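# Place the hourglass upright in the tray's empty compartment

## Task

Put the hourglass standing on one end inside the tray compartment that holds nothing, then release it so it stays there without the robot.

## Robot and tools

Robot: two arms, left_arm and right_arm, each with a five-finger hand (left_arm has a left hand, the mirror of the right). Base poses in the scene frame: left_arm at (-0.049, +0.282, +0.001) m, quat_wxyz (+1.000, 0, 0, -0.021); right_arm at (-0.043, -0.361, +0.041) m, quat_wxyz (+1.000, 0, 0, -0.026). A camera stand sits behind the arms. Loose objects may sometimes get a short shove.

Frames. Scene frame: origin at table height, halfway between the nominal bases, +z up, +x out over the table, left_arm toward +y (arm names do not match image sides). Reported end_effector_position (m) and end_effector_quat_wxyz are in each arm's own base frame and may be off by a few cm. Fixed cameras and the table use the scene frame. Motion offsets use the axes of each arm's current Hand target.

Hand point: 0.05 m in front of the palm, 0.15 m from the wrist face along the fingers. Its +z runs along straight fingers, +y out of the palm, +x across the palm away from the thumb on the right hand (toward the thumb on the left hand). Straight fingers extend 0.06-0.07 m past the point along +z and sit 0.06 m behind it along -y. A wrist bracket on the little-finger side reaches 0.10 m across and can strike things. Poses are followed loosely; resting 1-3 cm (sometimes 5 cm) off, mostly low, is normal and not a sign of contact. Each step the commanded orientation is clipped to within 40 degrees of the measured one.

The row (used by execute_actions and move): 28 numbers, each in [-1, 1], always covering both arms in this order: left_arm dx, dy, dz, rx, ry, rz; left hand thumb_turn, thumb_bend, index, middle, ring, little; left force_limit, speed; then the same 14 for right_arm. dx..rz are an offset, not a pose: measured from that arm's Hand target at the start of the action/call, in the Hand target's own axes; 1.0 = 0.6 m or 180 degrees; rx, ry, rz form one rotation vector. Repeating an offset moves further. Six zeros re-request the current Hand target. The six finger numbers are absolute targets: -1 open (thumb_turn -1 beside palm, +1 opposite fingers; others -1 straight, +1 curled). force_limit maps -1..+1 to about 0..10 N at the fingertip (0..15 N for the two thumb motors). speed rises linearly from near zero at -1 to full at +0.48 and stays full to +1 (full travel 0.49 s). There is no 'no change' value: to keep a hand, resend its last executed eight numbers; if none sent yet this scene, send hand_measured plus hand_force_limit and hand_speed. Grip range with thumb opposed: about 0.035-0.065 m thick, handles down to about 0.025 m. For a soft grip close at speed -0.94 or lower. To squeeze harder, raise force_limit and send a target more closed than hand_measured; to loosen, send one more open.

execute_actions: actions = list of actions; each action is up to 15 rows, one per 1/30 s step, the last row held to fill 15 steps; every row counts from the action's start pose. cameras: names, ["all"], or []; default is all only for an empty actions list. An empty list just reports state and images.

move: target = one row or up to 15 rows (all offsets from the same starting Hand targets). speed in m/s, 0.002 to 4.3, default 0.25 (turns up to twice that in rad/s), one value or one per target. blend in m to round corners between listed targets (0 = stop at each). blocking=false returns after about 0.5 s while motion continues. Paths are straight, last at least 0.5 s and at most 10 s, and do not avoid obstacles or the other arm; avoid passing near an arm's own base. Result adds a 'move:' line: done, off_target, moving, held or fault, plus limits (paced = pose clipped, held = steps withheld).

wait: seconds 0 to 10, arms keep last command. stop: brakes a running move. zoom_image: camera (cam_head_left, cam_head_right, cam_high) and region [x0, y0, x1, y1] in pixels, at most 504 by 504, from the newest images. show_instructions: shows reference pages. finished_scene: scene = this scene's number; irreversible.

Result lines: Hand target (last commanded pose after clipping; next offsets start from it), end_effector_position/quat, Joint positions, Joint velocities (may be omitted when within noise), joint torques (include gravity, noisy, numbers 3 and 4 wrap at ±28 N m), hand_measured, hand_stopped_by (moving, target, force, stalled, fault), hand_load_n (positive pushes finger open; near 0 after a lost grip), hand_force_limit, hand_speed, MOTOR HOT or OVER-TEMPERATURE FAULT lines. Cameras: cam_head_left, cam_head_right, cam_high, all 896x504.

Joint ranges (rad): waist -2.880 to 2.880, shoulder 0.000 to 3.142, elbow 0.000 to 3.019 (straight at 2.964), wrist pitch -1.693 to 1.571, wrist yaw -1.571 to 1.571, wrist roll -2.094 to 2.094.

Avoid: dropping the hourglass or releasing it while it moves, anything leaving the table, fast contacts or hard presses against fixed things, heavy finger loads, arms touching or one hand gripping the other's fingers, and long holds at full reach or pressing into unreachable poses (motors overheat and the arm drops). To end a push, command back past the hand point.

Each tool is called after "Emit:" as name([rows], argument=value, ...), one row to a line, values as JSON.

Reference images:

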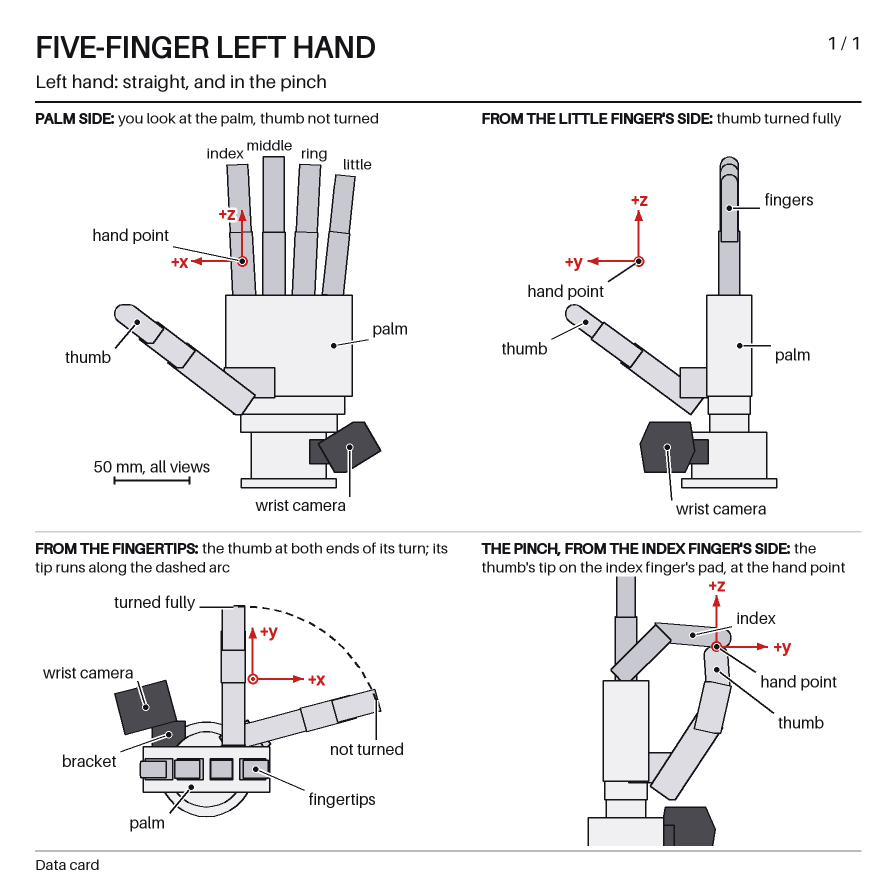

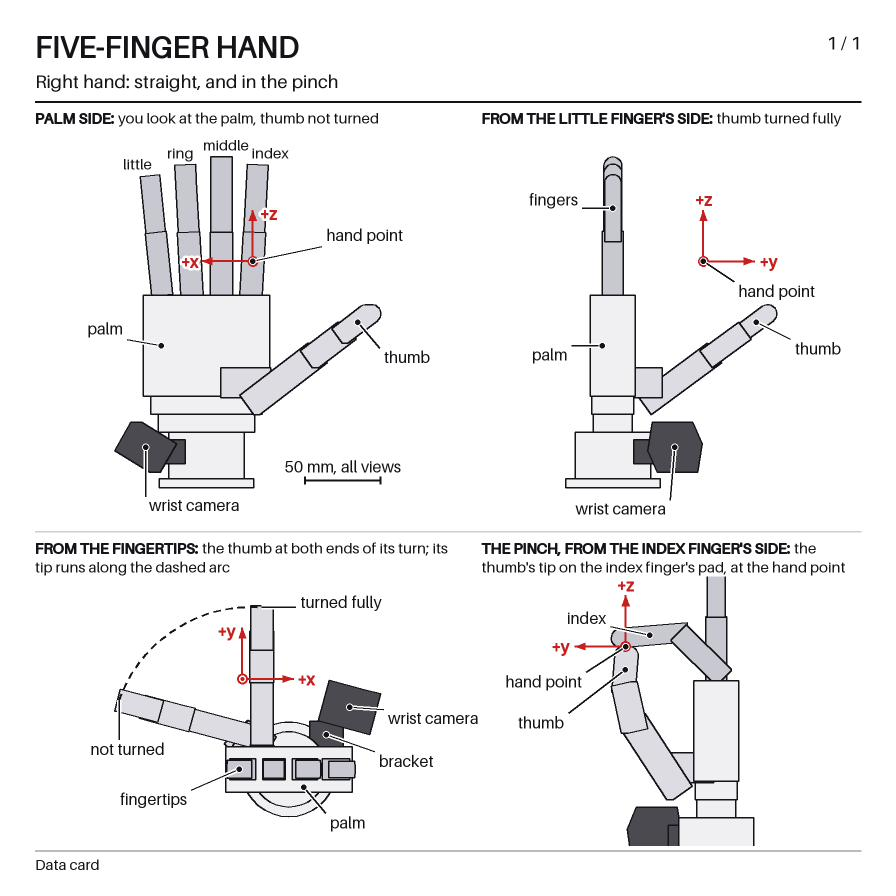

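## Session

Emit:
execute_actions(actions=[])

Emit:
zoom_image(camera="cam_head_right", region=[380, 180, 620, 320])

Scene clock: 0.00 s.
left_arm: end_effector_position=(+0.6029, -0.0731, +0.3439) hand_measured=(-1.000, -1.000, -1.000, -1.000, -1.000, -1.000) hand_load_n=(+0.0, +0.5, +0.0, +0.0, +0.0, +0.0) hand_stopped_by=(target, target, target, target, target, target) hand_force_limit=0.00 hand_speed=-0.80 end_effector_quat_wxyz=(-0.133, +0.971, -0.141, +0.141) | right_arm: end_effector_position=(+0.4178, +0.2548, +0.3014) hand_measured=(-1.000, -1.000, -1.000, -1.000, -1.000, -1.000) hand_load_n=(+0.0, +0.0, +0.0, +0.0, +0.0, +0.0) hand_stopped_by=(target, target, target, target, target, target) hand_force_limit=0.00 hand_speed=-0.80 end_effector_quat_wxyz=(-0.141, +0.867, -0.308, +0.367)
Joint positions: left_arm=[-0.094 1.712 2.002 -1.557 -0.249 -1.338] | right_arm=[0.716 1.327 1.39 -0.956 0.479 -0.344]
Joint velocities: within noise
Joint torques (N m): no reading
Heat: left arm: hottest elbow 31 °C; right arm: hottest waist 33 °C.
Hand target: left_arm +0.6072, -0.0698, +0.3658; -0.136, +0.968, -0.133, +0.165 | right_arm +0.4223, +0.2602, +0.3166; -0.154, +0.860, -0.308, +0.376

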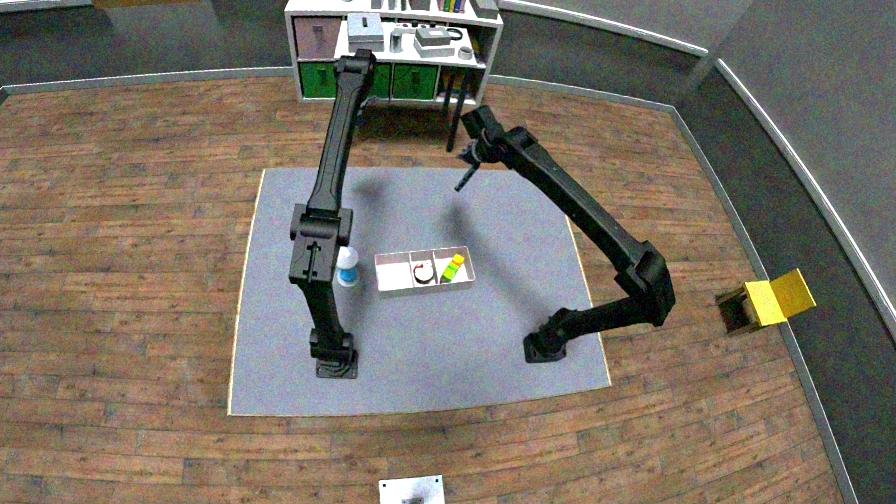

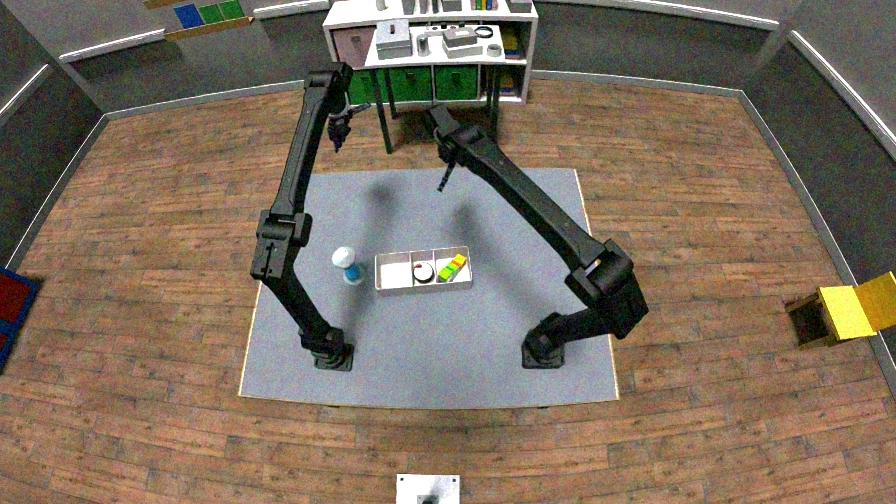

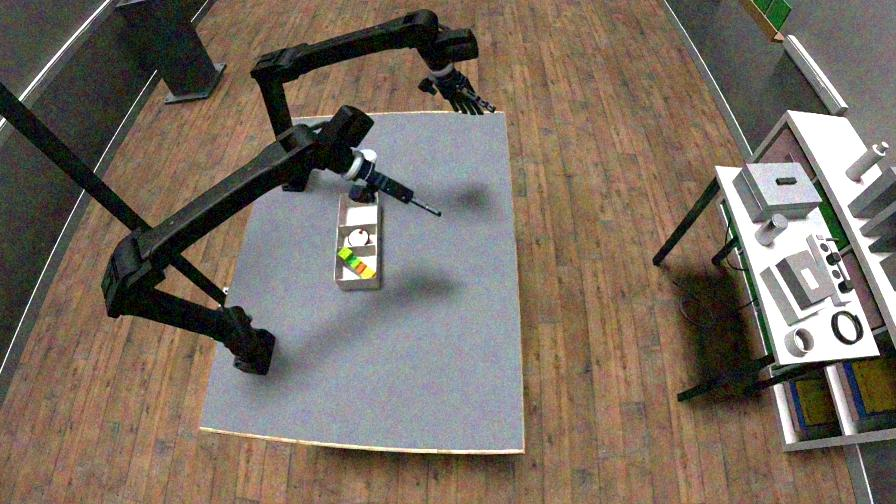

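Scaled by 2.100.

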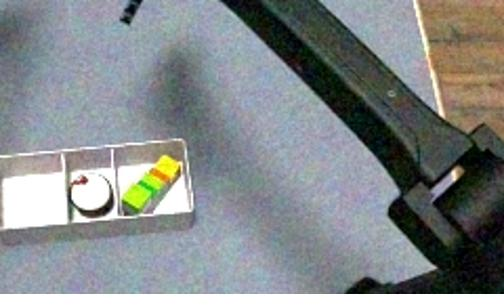

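Emit:
zoom_image(camera="cam_head_right", region=[310, 220, 430, 310])

Emit:
zoom_image(camera="cam_head_left", region=[310, 220, 430, 310])

Scaled by 4.200.

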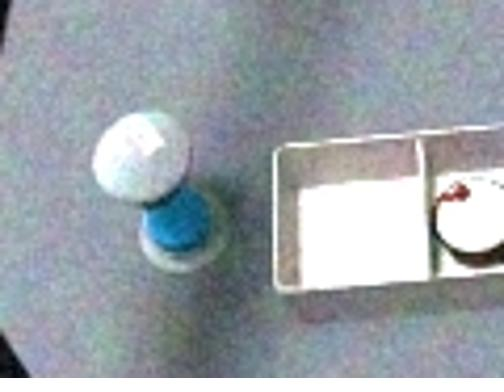

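Scaled by 4.200.

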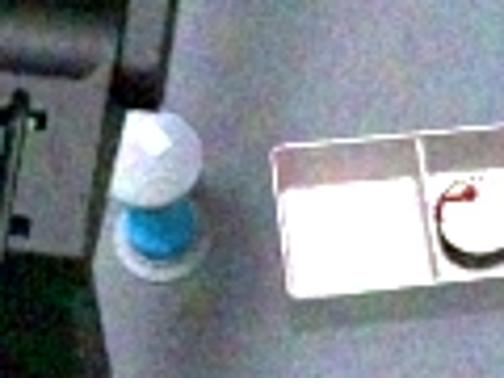

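Emit:
move([
  [-0.5909,0.0815,-0.0525,-0.1017,0.371,0.7842,1,-1,-1,-1,-1,-1,0,-0.3,0.269,0.3175,-0.0139,0,0,0,-1,-1,-1,-1,-1,-1,0,-0.8],
  [-0.6287,0.1225,0.0688,-0.1017,0.371,0.7842,1,-1,-1,-1,-1,-1,0,-0.3,0.269,0.3175,-0.0139,0,0,0,-1,-1,-1,-1,-1,-1,0,-0.8],
], speed=0.3, blend=0.03, cameras=["all"])

Emit:
zoom_image(camera="cam_head_right", region=[300, 190, 400, 300])

Emit:
zoom_image(camera="cam_head_left", region=[300, 190, 400, 300])

Emit:
zoom_image(camera="cam_high", region=[310, 110, 410, 220])

Scene clock: 39.67 s.
left_arm: end_effector_position=(+0.2556, -0.0154, +0.1978) hand_measured=(+1.000, -1.000, -1.000, -1.000, -1.000, -1.000) hand_load_n=(+0.0, +0.0, +0.0, +0.0, -0.5, +0.0) hand_stopped_by=(target, target, target, target, target, target) hand_force_limit=0.00 hand_speed=-0.30 end_effector_quat_wxyz=(-0.005, -0.028, +0.954, -0.299) | right_arm: end_effector_position=(+0.4207, +0.0179, +0.3108) hand_measured=(-1.000, -1.000, -1.000, -1.000, -1.000, -1.000) hand_load_n=(+0.0, +0.5, +0.0, +0.0, +0.0, +0.0) hand_stopped_by=(target, target, target, target, target, target) hand_force_limit=0.00 hand_speed=-0.80 end_effector_quat_wxyz=(-0.154, +0.866, -0.308, +0.361)
Joint positions: left_arm=[0.165 1.125 1.028 -1.578 0.599 1.71] | right_arm=[0.11 1.051 1.18 -0.893 0.036 -0.792]
Joint torques (N m): left_arm=[0.5 -4.07 8.39 0.4 0.68 0.11] | right_arm=[-1.67 -5.54 8.65 2.15 -0.01 -0.09]
Heat: left arm: hottest elbow 35 °C; right arm: hottest elbow 35 °C.
Hand target: left_arm +0.2629, -0.0146, +0.1991; +0.006, -0.021, +0.953, -0.301 | right_arm +0.4225, +0.0104, +0.3168; -0.154, +0.860, -0.308, +0.376
Off the commanded pose: left_arm 0.007 m, 1 deg | right_arm 0.010 m, 2 deg.
move: done

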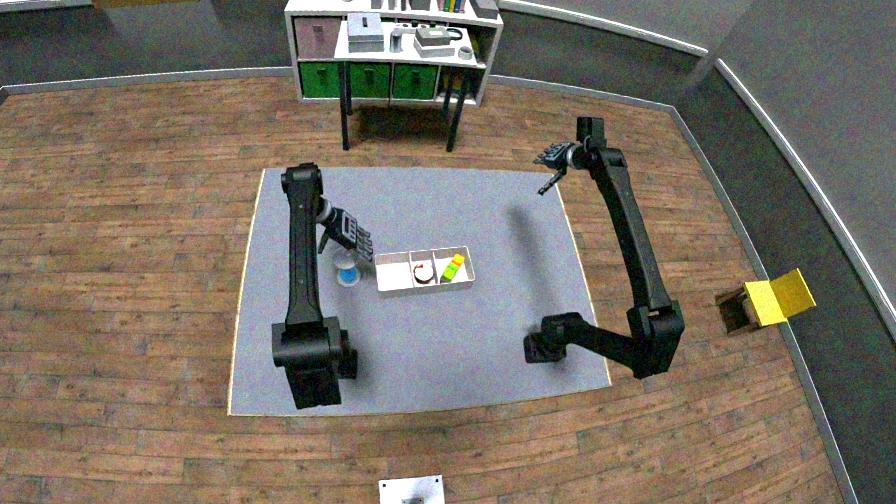

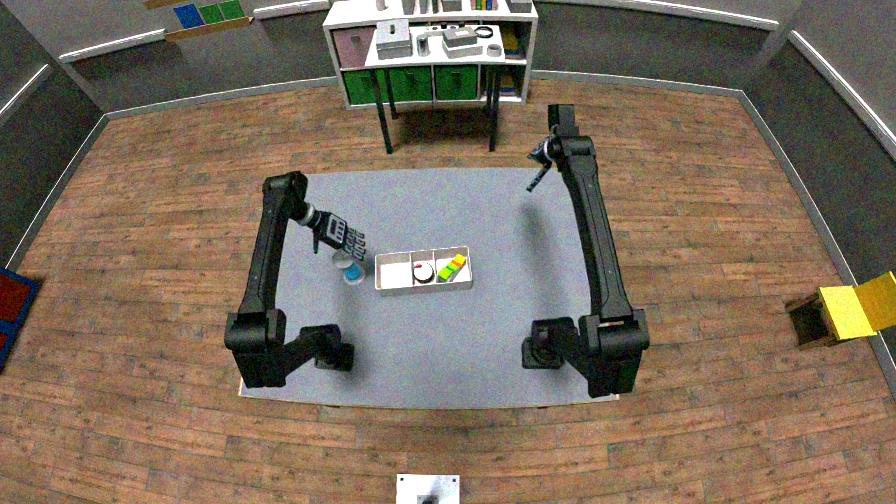

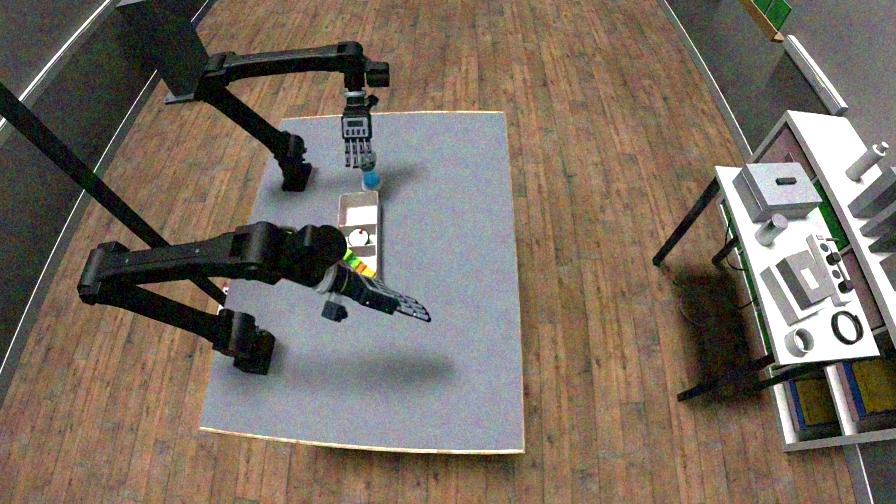

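Scaled by 4.582.

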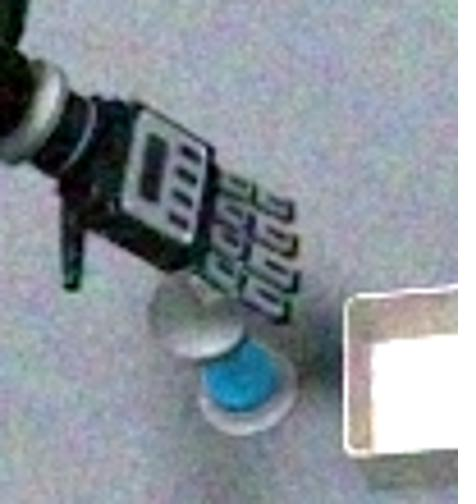

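Scaled by 4.582.

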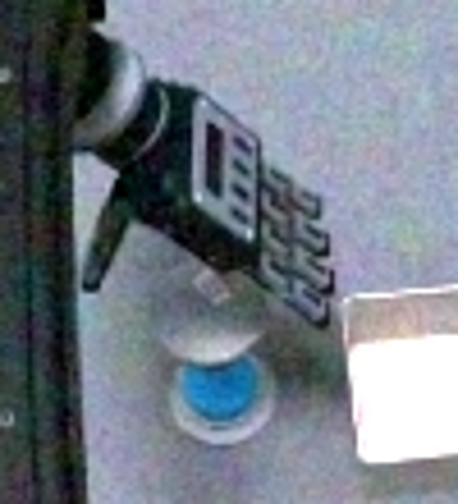

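Scaled by 4.582.

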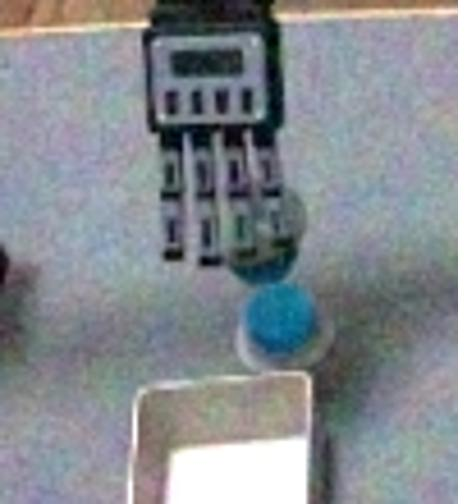

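Emit:
zoom_image(camera="cam_high", region=[325, 120, 405, 230])

Emit:
zoom_image(camera="cam_head_right", region=[320, 230, 420, 310])

Scaled by 4.582.

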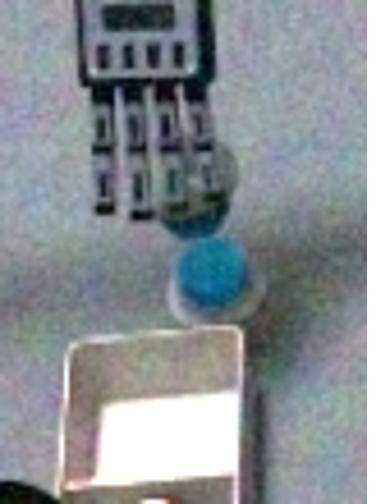

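Scaled by 5.040.

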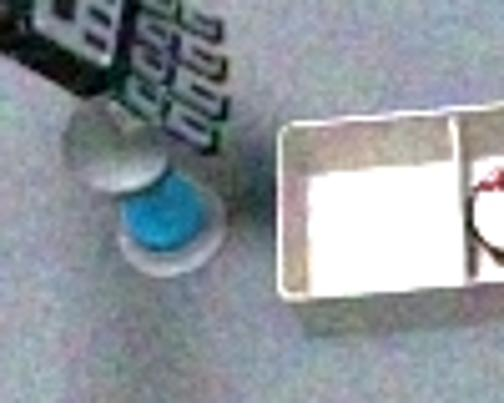

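Emit:
move(target=[-0.0233,0.0198,0.0573,0,0,0,1,-1,-1,-1,-1,-1,0,-0.3,0,0,0,0,0,0,-1,-1,-1,-1,-1,-1,0,-0.8], speed=0.1, cameras=["all"])

Emit:
zoom_image(camera="cam_head_right", region=[300, 220, 380, 300])

Emit:
zoom_image(camera="cam_head_left", region=[310, 220, 390, 300])

Emit:
zoom_image(camera="cam_high", region=[325, 120, 405, 200])

Scene clock: 88.00 s.
left_arm: end_effector_position=(+0.2713, -0.0217, +0.1628) hand_measured=(+1.000, -1.000, -1.000, -1.000, -1.000, -1.000) hand_load_n=(+0.0, +0.0, +0.0, +0.0, +0.0, +0.0) hand_stopped_by=(target, target, target, target, target, target) hand_force_limit=0.00 hand_speed=-0.30 end_effector_quat_wxyz=(+0.001, -0.019, +0.954, -0.298) | right_arm: end_effector_position=(+0.4207, +0.0179, +0.3108) hand_measured=(-1.000, -1.000, -1.000, -1.000, -1.000, -1.000) hand_load_n=(+0.0, +0.0, +0.0, +0.0, +0.0, +0.0) hand_stopped_by=(target, target, target, target, target, target) hand_force_limit=0.00 hand_speed=-0.80 end_effector_quat_wxyz=(-0.154, +0.866, -0.308, +0.361)
Joint positions: left_arm=[0.135 1.168 0.969 -1.449 0.601 1.689] | right_arm=[0.11 1.051 1.18 -0.893 0.036 -0.792]
Joint torques (N m): left_arm=[-0.44 -4.6 8.32 0.47 0.77 -0.05] | right_arm=[-1.9 -5.83 8.61 2.21 -0.03 -0.12]
Heat: left arm: hottest elbow 36 °C; right arm: hottest waist 33 °C.
Hand target: left_arm +0.2772, -0.0240, +0.1641; +0.006, -0.021, +0.953, -0.301 | right_arm +0.4225, +0.0104, +0.3168; -0.154, +0.860, -0.308, +0.376
Off the commanded pose: left_arm 0.006 m, 1 deg | right_arm 0.010 m, 2 deg.
move: done

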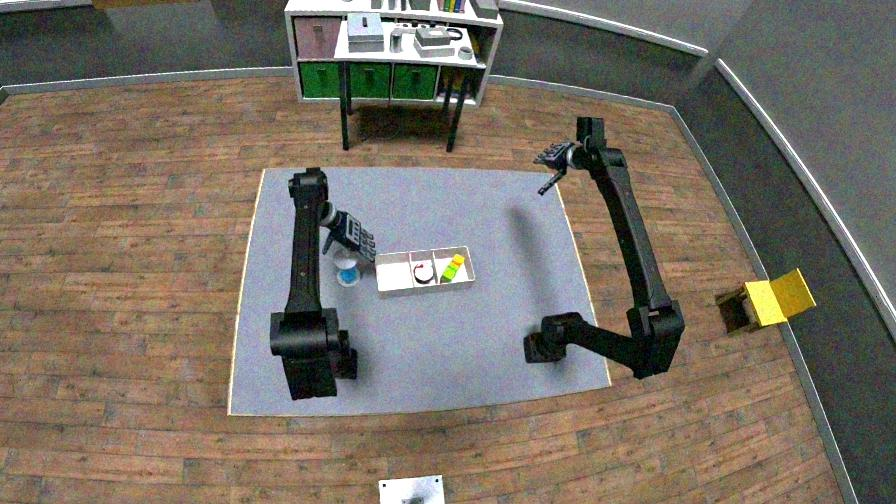

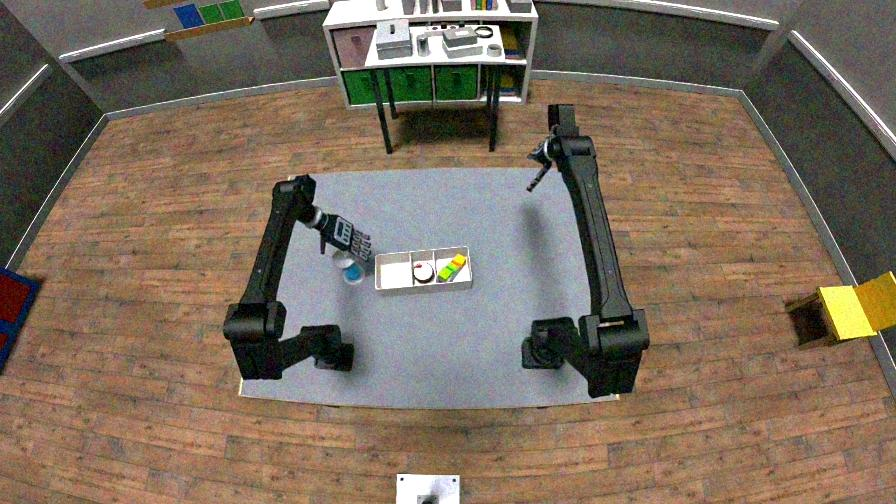

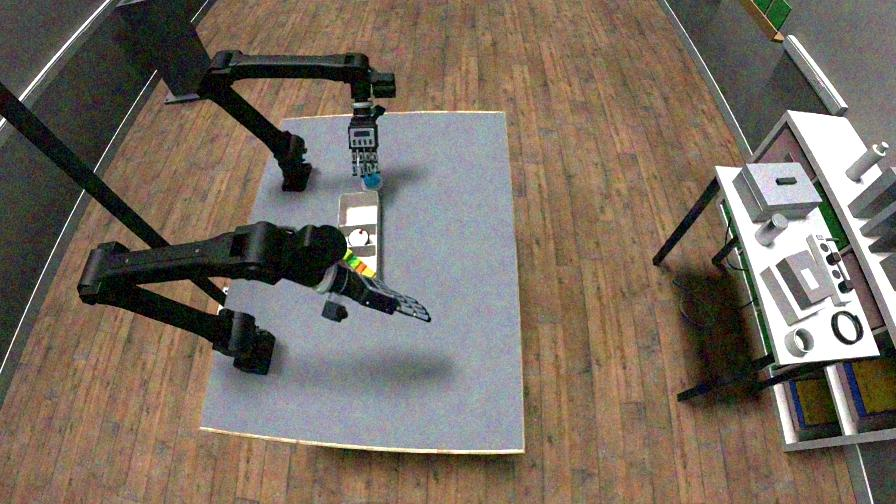

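Scaled by 6.300.

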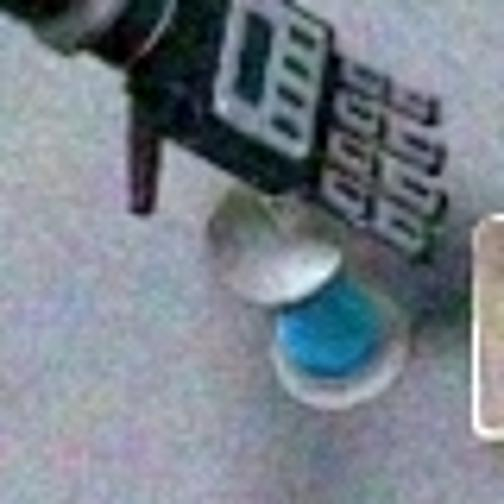

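Scaled by 6.300.

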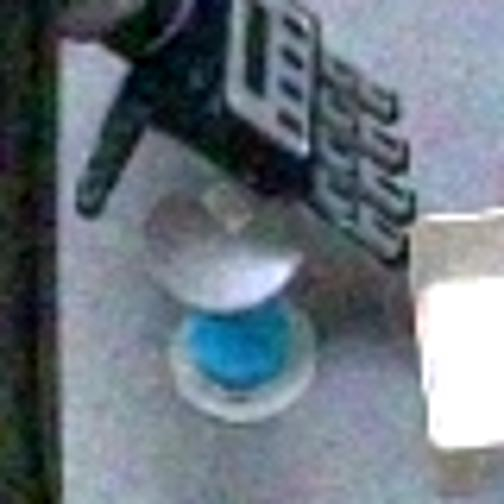

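Scaled by 6.300.

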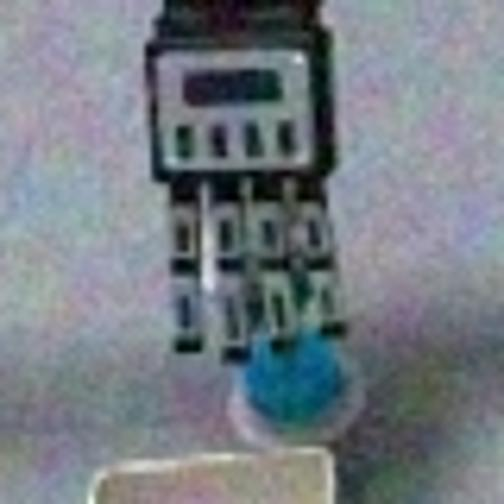

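Emit:
move(target=[0,0.037,0.076,0,0,0,1,-1,-1,-1,-1,-1,0,-0.3,0,0,0,0,0,0,-1,-1,-1,-1,-1,-1,0,-0.8], speed=0.08, cameras=["all"])

Emit:
zoom_image(camera="cam_head_right", region=[300, 220, 380, 300])

Emit:
zoom_image(camera="cam_head_left", region=[310, 220, 390, 300])

Emit:
zoom_image(camera="cam_high", region=[325, 120, 405, 200])

Scene clock: 97.40 s.
left_arm: end_effector_position=(+0.2716, -0.0296, +0.1137) hand_measured=(+1.000, -1.000, -1.000, -1.000, -1.000, -1.000) hand_load_n=(+0.0, +0.0, +0.0, +0.0, +0.0, +0.0) hand_stopped_by=(target, target, target, target, target, target) hand_force_limit=0.00 hand_speed=-0.30 end_effector_quat_wxyz=(+0.002, -0.019, +0.954, -0.298) | right_arm: end_effector_position=(+0.4207, +0.0179, +0.3108) hand_measured=(-1.000, -1.000, -1.000, -1.000, -1.000, -1.000) hand_load_n=(+0.0, +0.0, +0.0, +0.0, +0.0, +0.0) hand_stopped_by=(target, target, target, target, target, target) hand_force_limit=0.00 hand_speed=-0.80 end_effector_quat_wxyz=(-0.154, +0.866, -0.308, +0.361)
Joint positions: left_arm=[0.109 1.198 0.86 -1.29 0.602 1.658] | right_arm=[0.11 1.051 1.18 -0.893 0.036 -0.792]
Joint torques (N m): left_arm=[-0.44 -4.6 7.97 0.49 0.77 -0.05] | right_arm=[-1.14 -5.19 8.87 2.25 0.01 -0.12]
Heat: left arm: hottest elbow 36 °C; right arm: hottest waist 33 °C.
Hand target: left_arm +0.2775, -0.0320, +0.1140; +0.006, -0.021, +0.953, -0.301 | right_arm +0.4225, +0.0104, +0.3168; -0.154, +0.860, -0.308, +0.376
Off the commanded pose: left_arm 0.006 m, 1 deg | right_arm 0.010 m, 2 deg.
move: done

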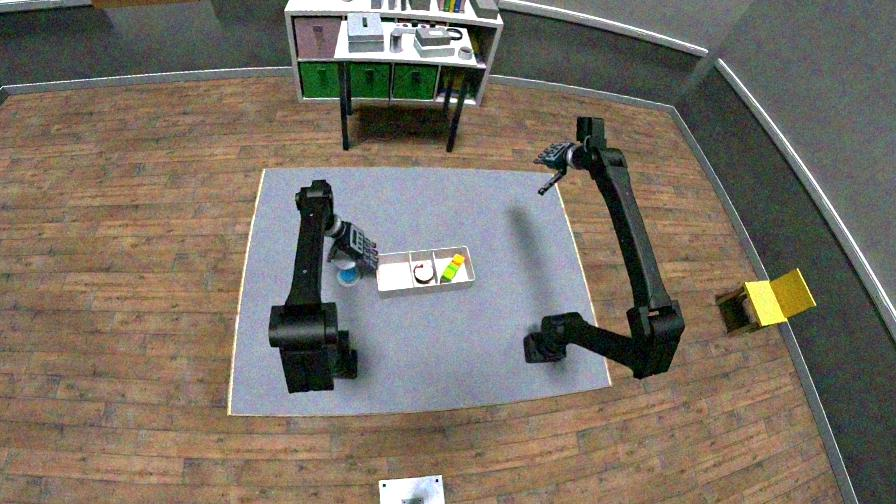

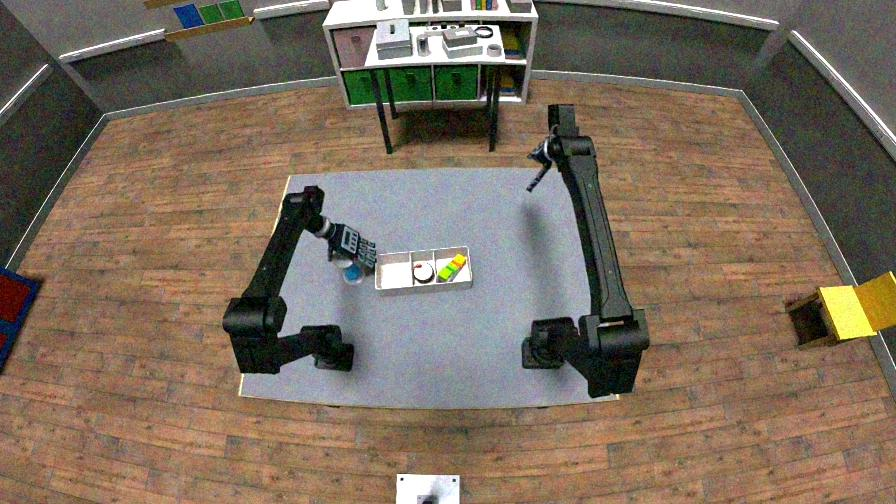

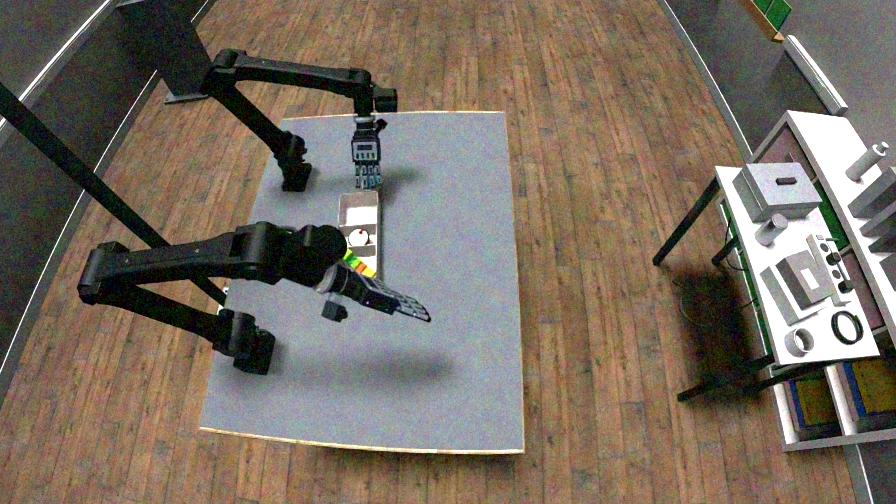

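Scaled by 6.300.

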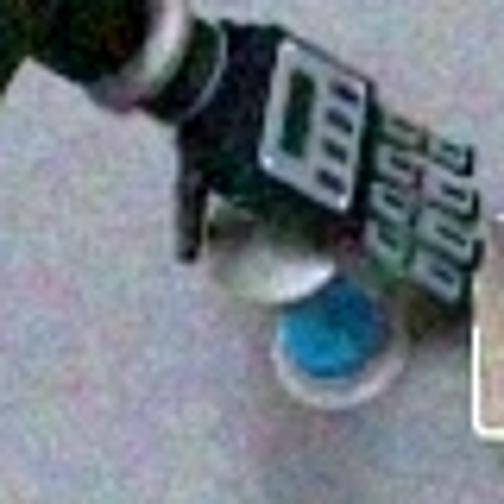

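Scaled by 6.300.

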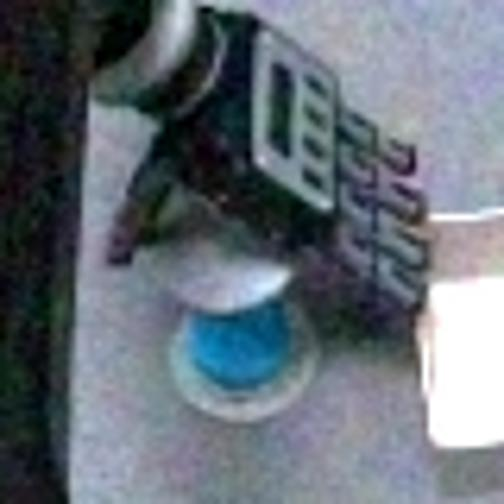

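Scaled by 6.300.

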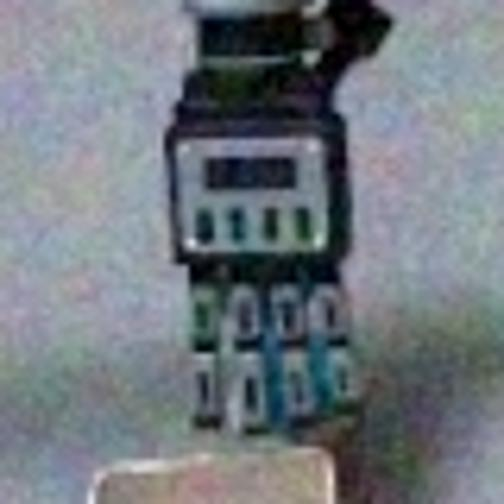

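Emit:
move(target=[0,0,0,0,0,0,1,-0.75,-0.3,-0.3,-1,-1,-0.7,-0.8,0,0,0,0,0,0,-1,-1,-1,-1,-1,-1,0,-0.8], speed=0.08, cameras=["cam_head_right", "cam_head_left"])

Emit:
zoom_image(camera="cam_head_right", region=[300, 220, 380, 300])

Emit:
zoom_image(camera="cam_head_left", region=[310, 220, 390, 300])

Scene clock: 103.10 s.
left_arm: end_effector_position=(+0.2718, -0.0276, +0.1137) hand_measured=(+1.000, -0.752, -0.302, -0.354, -1.000, -1.000) hand_load_n=(+0.5, +6.5, +2.5, +1.0, +0.0, +0.0) hand_stopped_by=(target, target, force, force, target, target) hand_force_limit=-0.70 hand_speed=-0.80 end_effector_quat_wxyz=(+0.003, -0.023, +0.954, -0.298) | right_arm: end_effector_position=(+0.4207, +0.0179, +0.3108) hand_measured=(-1.000, -1.000, -1.000, -1.000, -1.000, -1.000) hand_load_n=(+0.0, +0.0, +0.0, +0.0, +0.0, +0.0) hand_stopped_by=(target, target, target, target, target, target) hand_force_limit=0.00 hand_speed=-0.80 end_effector_quat_wxyz=(-0.154, +0.866, -0.308, +0.361)
Joint positions: left_arm=[0.116 1.198 0.86 -1.29 0.602 1.657] | right_arm=[0.11 1.051 1.18 -0.893 0.036 -0.792]
Joint torques (N m): left_arm=[-0.44 -4.6 8.01 0.47 0.75 -0.05] | right_arm=[-1.44 -4.37 8.73 2.26 -0.02 -0.07]
Heat: left arm: hottest elbow 36 °C; right arm: hottest waist 33 °C.
Hand target: left_arm +0.2775, -0.0320, +0.1140; +0.006, -0.021, +0.953, -0.301 | right_arm +0.4225, +0.0104, +0.3168; -0.154, +0.860, -0.308, +0.376
Off the commanded pose: left_arm 0.007 m, 1 deg | right_arm 0.010 m, 2 deg.
move: done
Images, in order (width x height): cam_head_left 896x504, cam_head_right 896x504.

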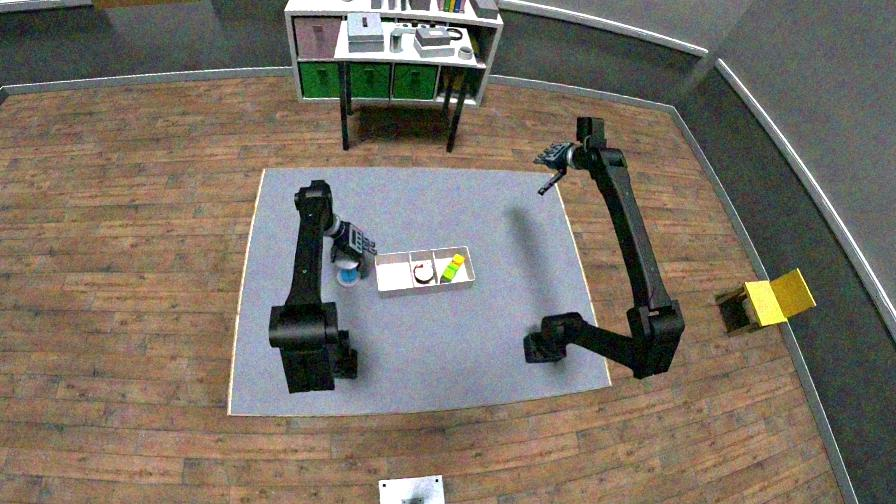

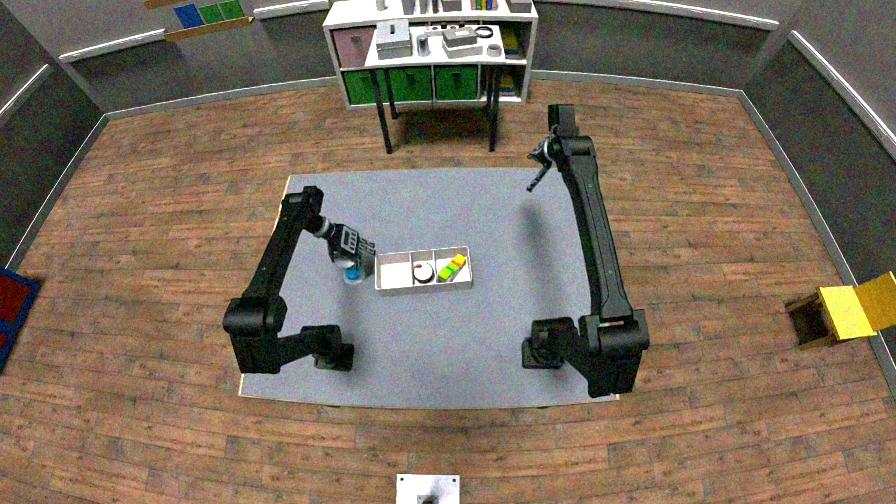

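Scaled by 6.300.

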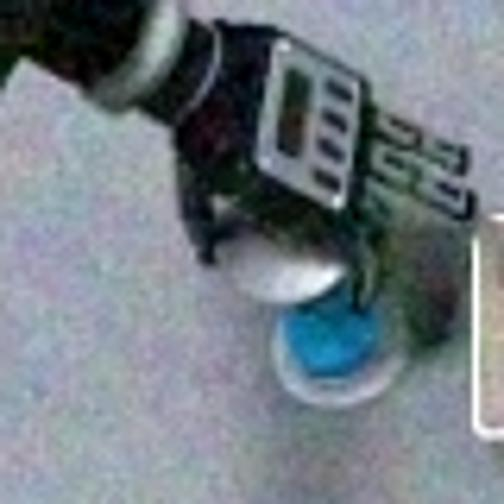

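Scaled by 6.300.

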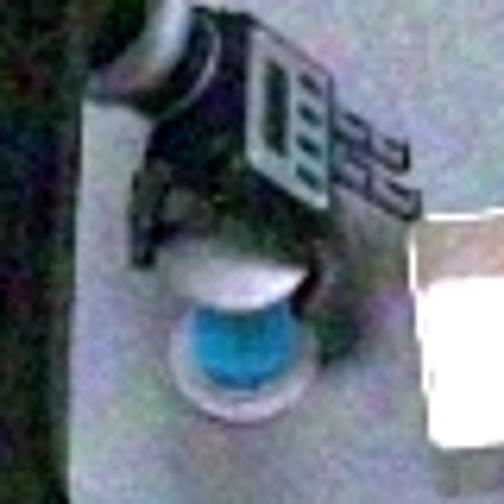

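Emit:
move(target=[0,0,0,0,0,0,1,-0.4,0.1,0.1,-1,-1,0.0,-0.9,0,0,0,0,0,0,-1,-1,-1,-1,-1,-1,0,-0.8], speed=0.08, cameras=["cam_head_right", "cam_head_left"])

Emit:
zoom_image(camera="cam_head_right", region=[300, 220, 380, 300])

Scene clock: 105.93 s.
left_arm: end_effector_position=(+0.2717, -0.0283, +0.1134) hand_measured=(+1.000, -0.754, -0.258, -0.274, -1.000, -1.000) hand_load_n=(+2.0, +14.0, +3.5, +6.0, +0.0, -0.5) hand_stopped_by=(target, force, force, force, target, target) hand_force_limit=0.00 hand_speed=-0.90 end_effector_quat_wxyz=(+0.002, -0.023, +0.954, -0.299) | right_arm: end_effector_position=(+0.4207, +0.0179, +0.3108) hand_measured=(-1.000, -1.000, -1.000, -1.000, -1.000, -1.000) hand_load_n=(+0.0, +0.0, +0.0, +0.0, +0.0, +0.0) hand_stopped_by=(target, target, target, target, target, target) hand_force_limit=0.00 hand_speed=-0.80 end_effector_quat_wxyz=(-0.154, +0.866, -0.308, +0.361)
Joint positions: left_arm=[0.115 1.2 0.86 -1.29 0.604 1.657] | right_arm=[0.11 1.051 1.18 -0.893 0.036 -0.792]
Joint torques (N m): left_arm=[-0.38 -4.6 7.99 0.49 0.71 -0.05] | right_arm=[-1.79 -4.84 8.47 2.29 -0.01 -0.07]
Heat: left arm: hottest elbow 36 °C; right arm: hottest waist 33 °C.
Hand target: left_arm +0.2775, -0.0320, +0.1140; +0.006, -0.021, +0.953, -0.301 | right_arm +0.4225, +0.0104, +0.3168; -0.154, +0.860, -0.308, +0.376
Off the commanded pose: left_arm 0.007 m, 1 deg | right_arm 0.010 m, 2 deg.
move: done
Images, in order (width x height): cam_head_left 896x504, cam_head_right 896x504.

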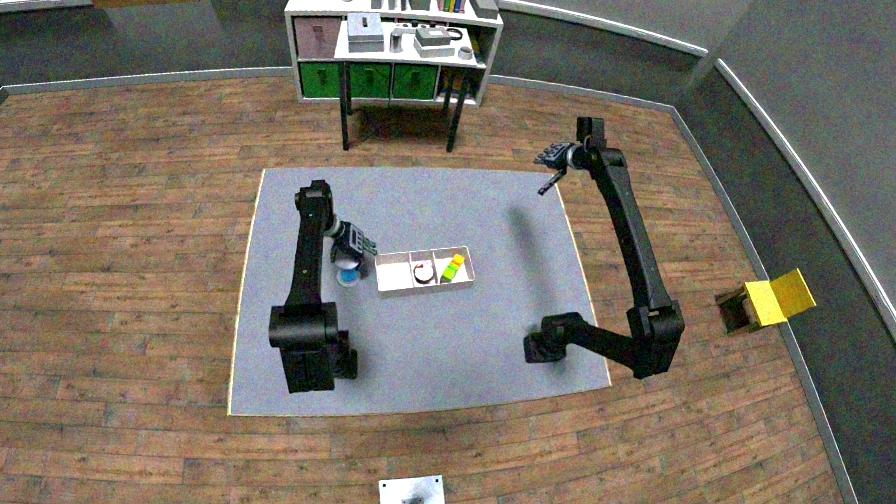

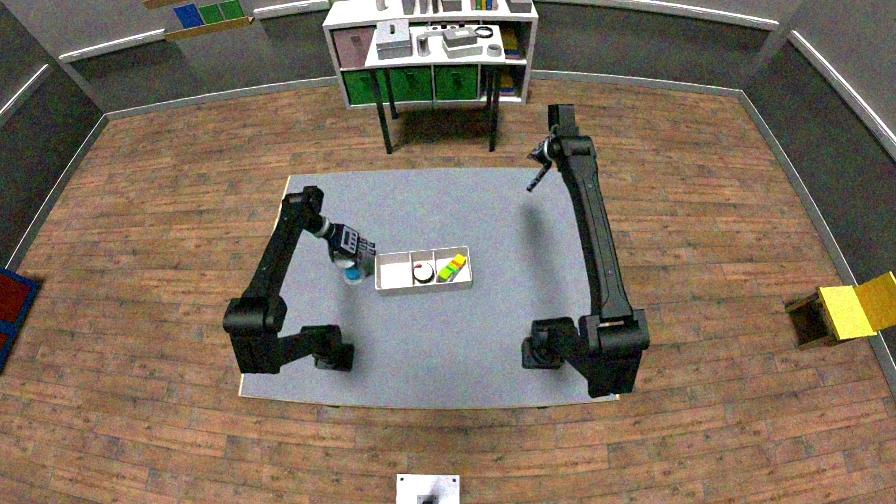

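Scaled by 6.300.

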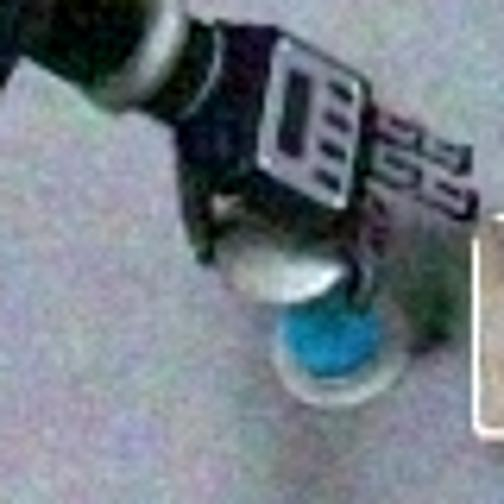

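Emit:
move(target=[0,-0.0382,-0.0546,0,0,0,1,-0.4,0.1,0.1,-1,-1,0.0,-0.9,0,0,0,0,0,0,-1,-1,-1,-1,-1,-1,0,-0.8], speed=0.08, cameras=["cam_head_right", "cam_head_left"])

Emit:
zoom_image(camera="cam_head_right", region=[300, 210, 380, 300])

Emit:
zoom_image(camera="cam_head_left", region=[310, 210, 390, 300])

Scene clock: 114.13 s.
left_arm: end_effector_position=(+0.2583, -0.0314, +0.1254) hand_measured=(+1.000, -0.754, -0.258, -0.274, -1.000, -1.000) hand_load_n=(+1.5, +13.5, +1.5, +7.5, +0.0, +0.0) hand_stopped_by=(target, force, force, force, target, target) hand_force_limit=0.00 hand_speed=-0.90 end_effector_quat_wxyz=(-0.028, -0.029, +0.953, -0.301) | right_arm: end_effector_position=(+0.4207, +0.0179, +0.3108) hand_measured=(-1.000, -1.000, -1.000, -1.000, -1.000, -1.000) hand_load_n=(+0.0, +0.0, +0.0, +0.0, +0.0, +0.0) hand_stopped_by=(target, target, target, target, target, target) hand_force_limit=0.00 hand_speed=-0.80 end_effector_quat_wxyz=(-0.154, +0.866, -0.308, +0.361)
Joint positions: left_arm=[0.109 1.2 0.885 -1.376 0.604 1.657] | right_arm=[0.11 1.051 1.18 -0.893 0.036 -0.792]
Joint torques (N m): left_arm=[-0.44 -7.53 12.48 -0.4 0.72 -0.05] | right_arm=[-0.97 -6.01 8.64 2.48 0 -0.09]
Heat: left arm: hottest elbow 36 °C; right arm: hottest waist 33 °C.
Hand target: left_arm +0.2776, -0.0320, +0.1540; +0.006, -0.021, +0.953, -0.301 | right_arm +0.4225, +0.0104, +0.3168; -0.154, +0.860, -0.308, +0.376
Off the commanded pose: left_arm 0.034 m, 4 deg | right_arm 0.010 m, 2 deg.
move: off_target (left_arm)
Images, in order (width x height): cam_head_left 896x504, cam_head_right 896x504.

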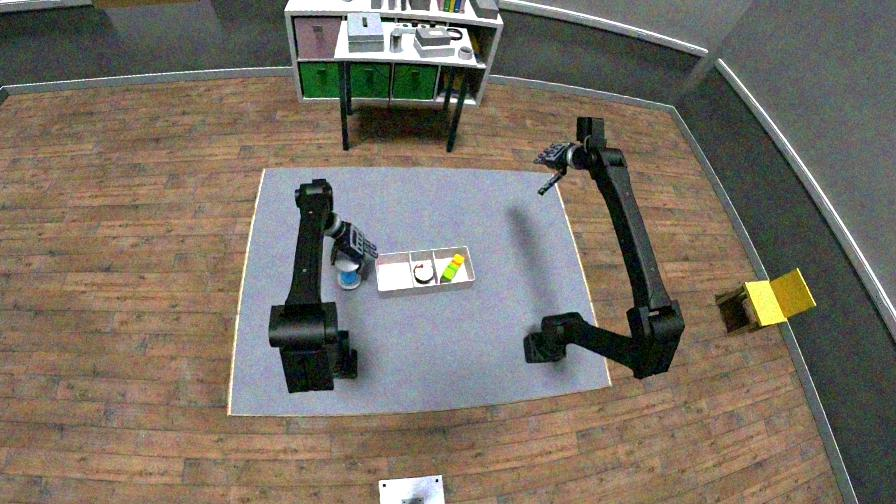

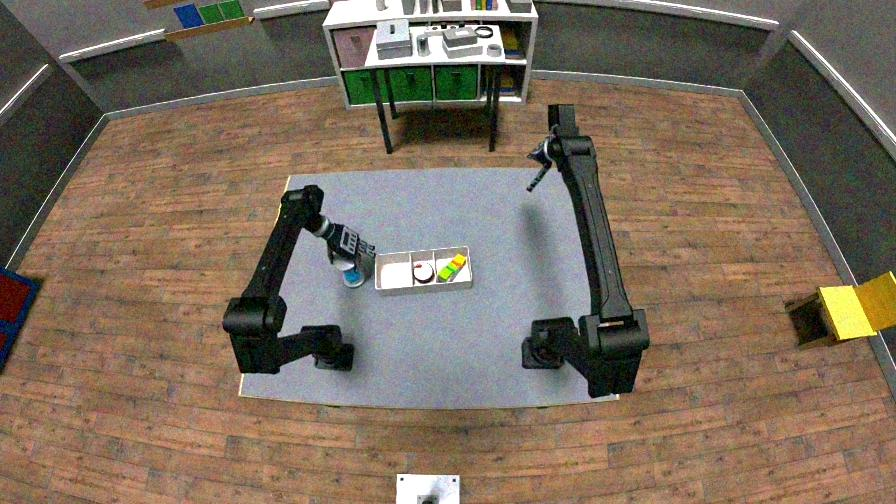

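Scaled by 5.600.

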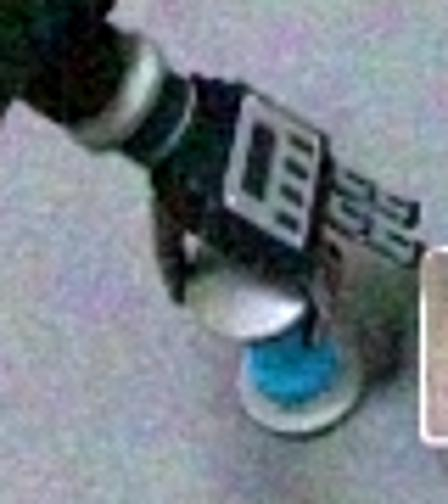

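Scaled by 5.600.

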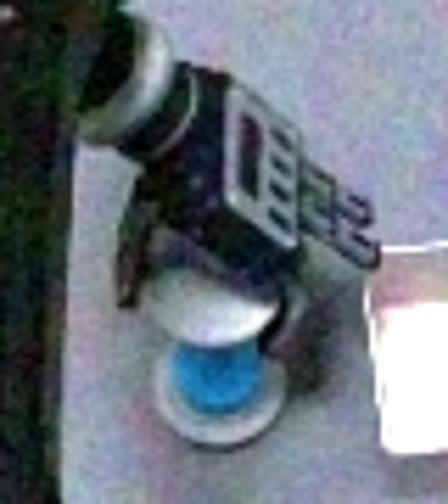

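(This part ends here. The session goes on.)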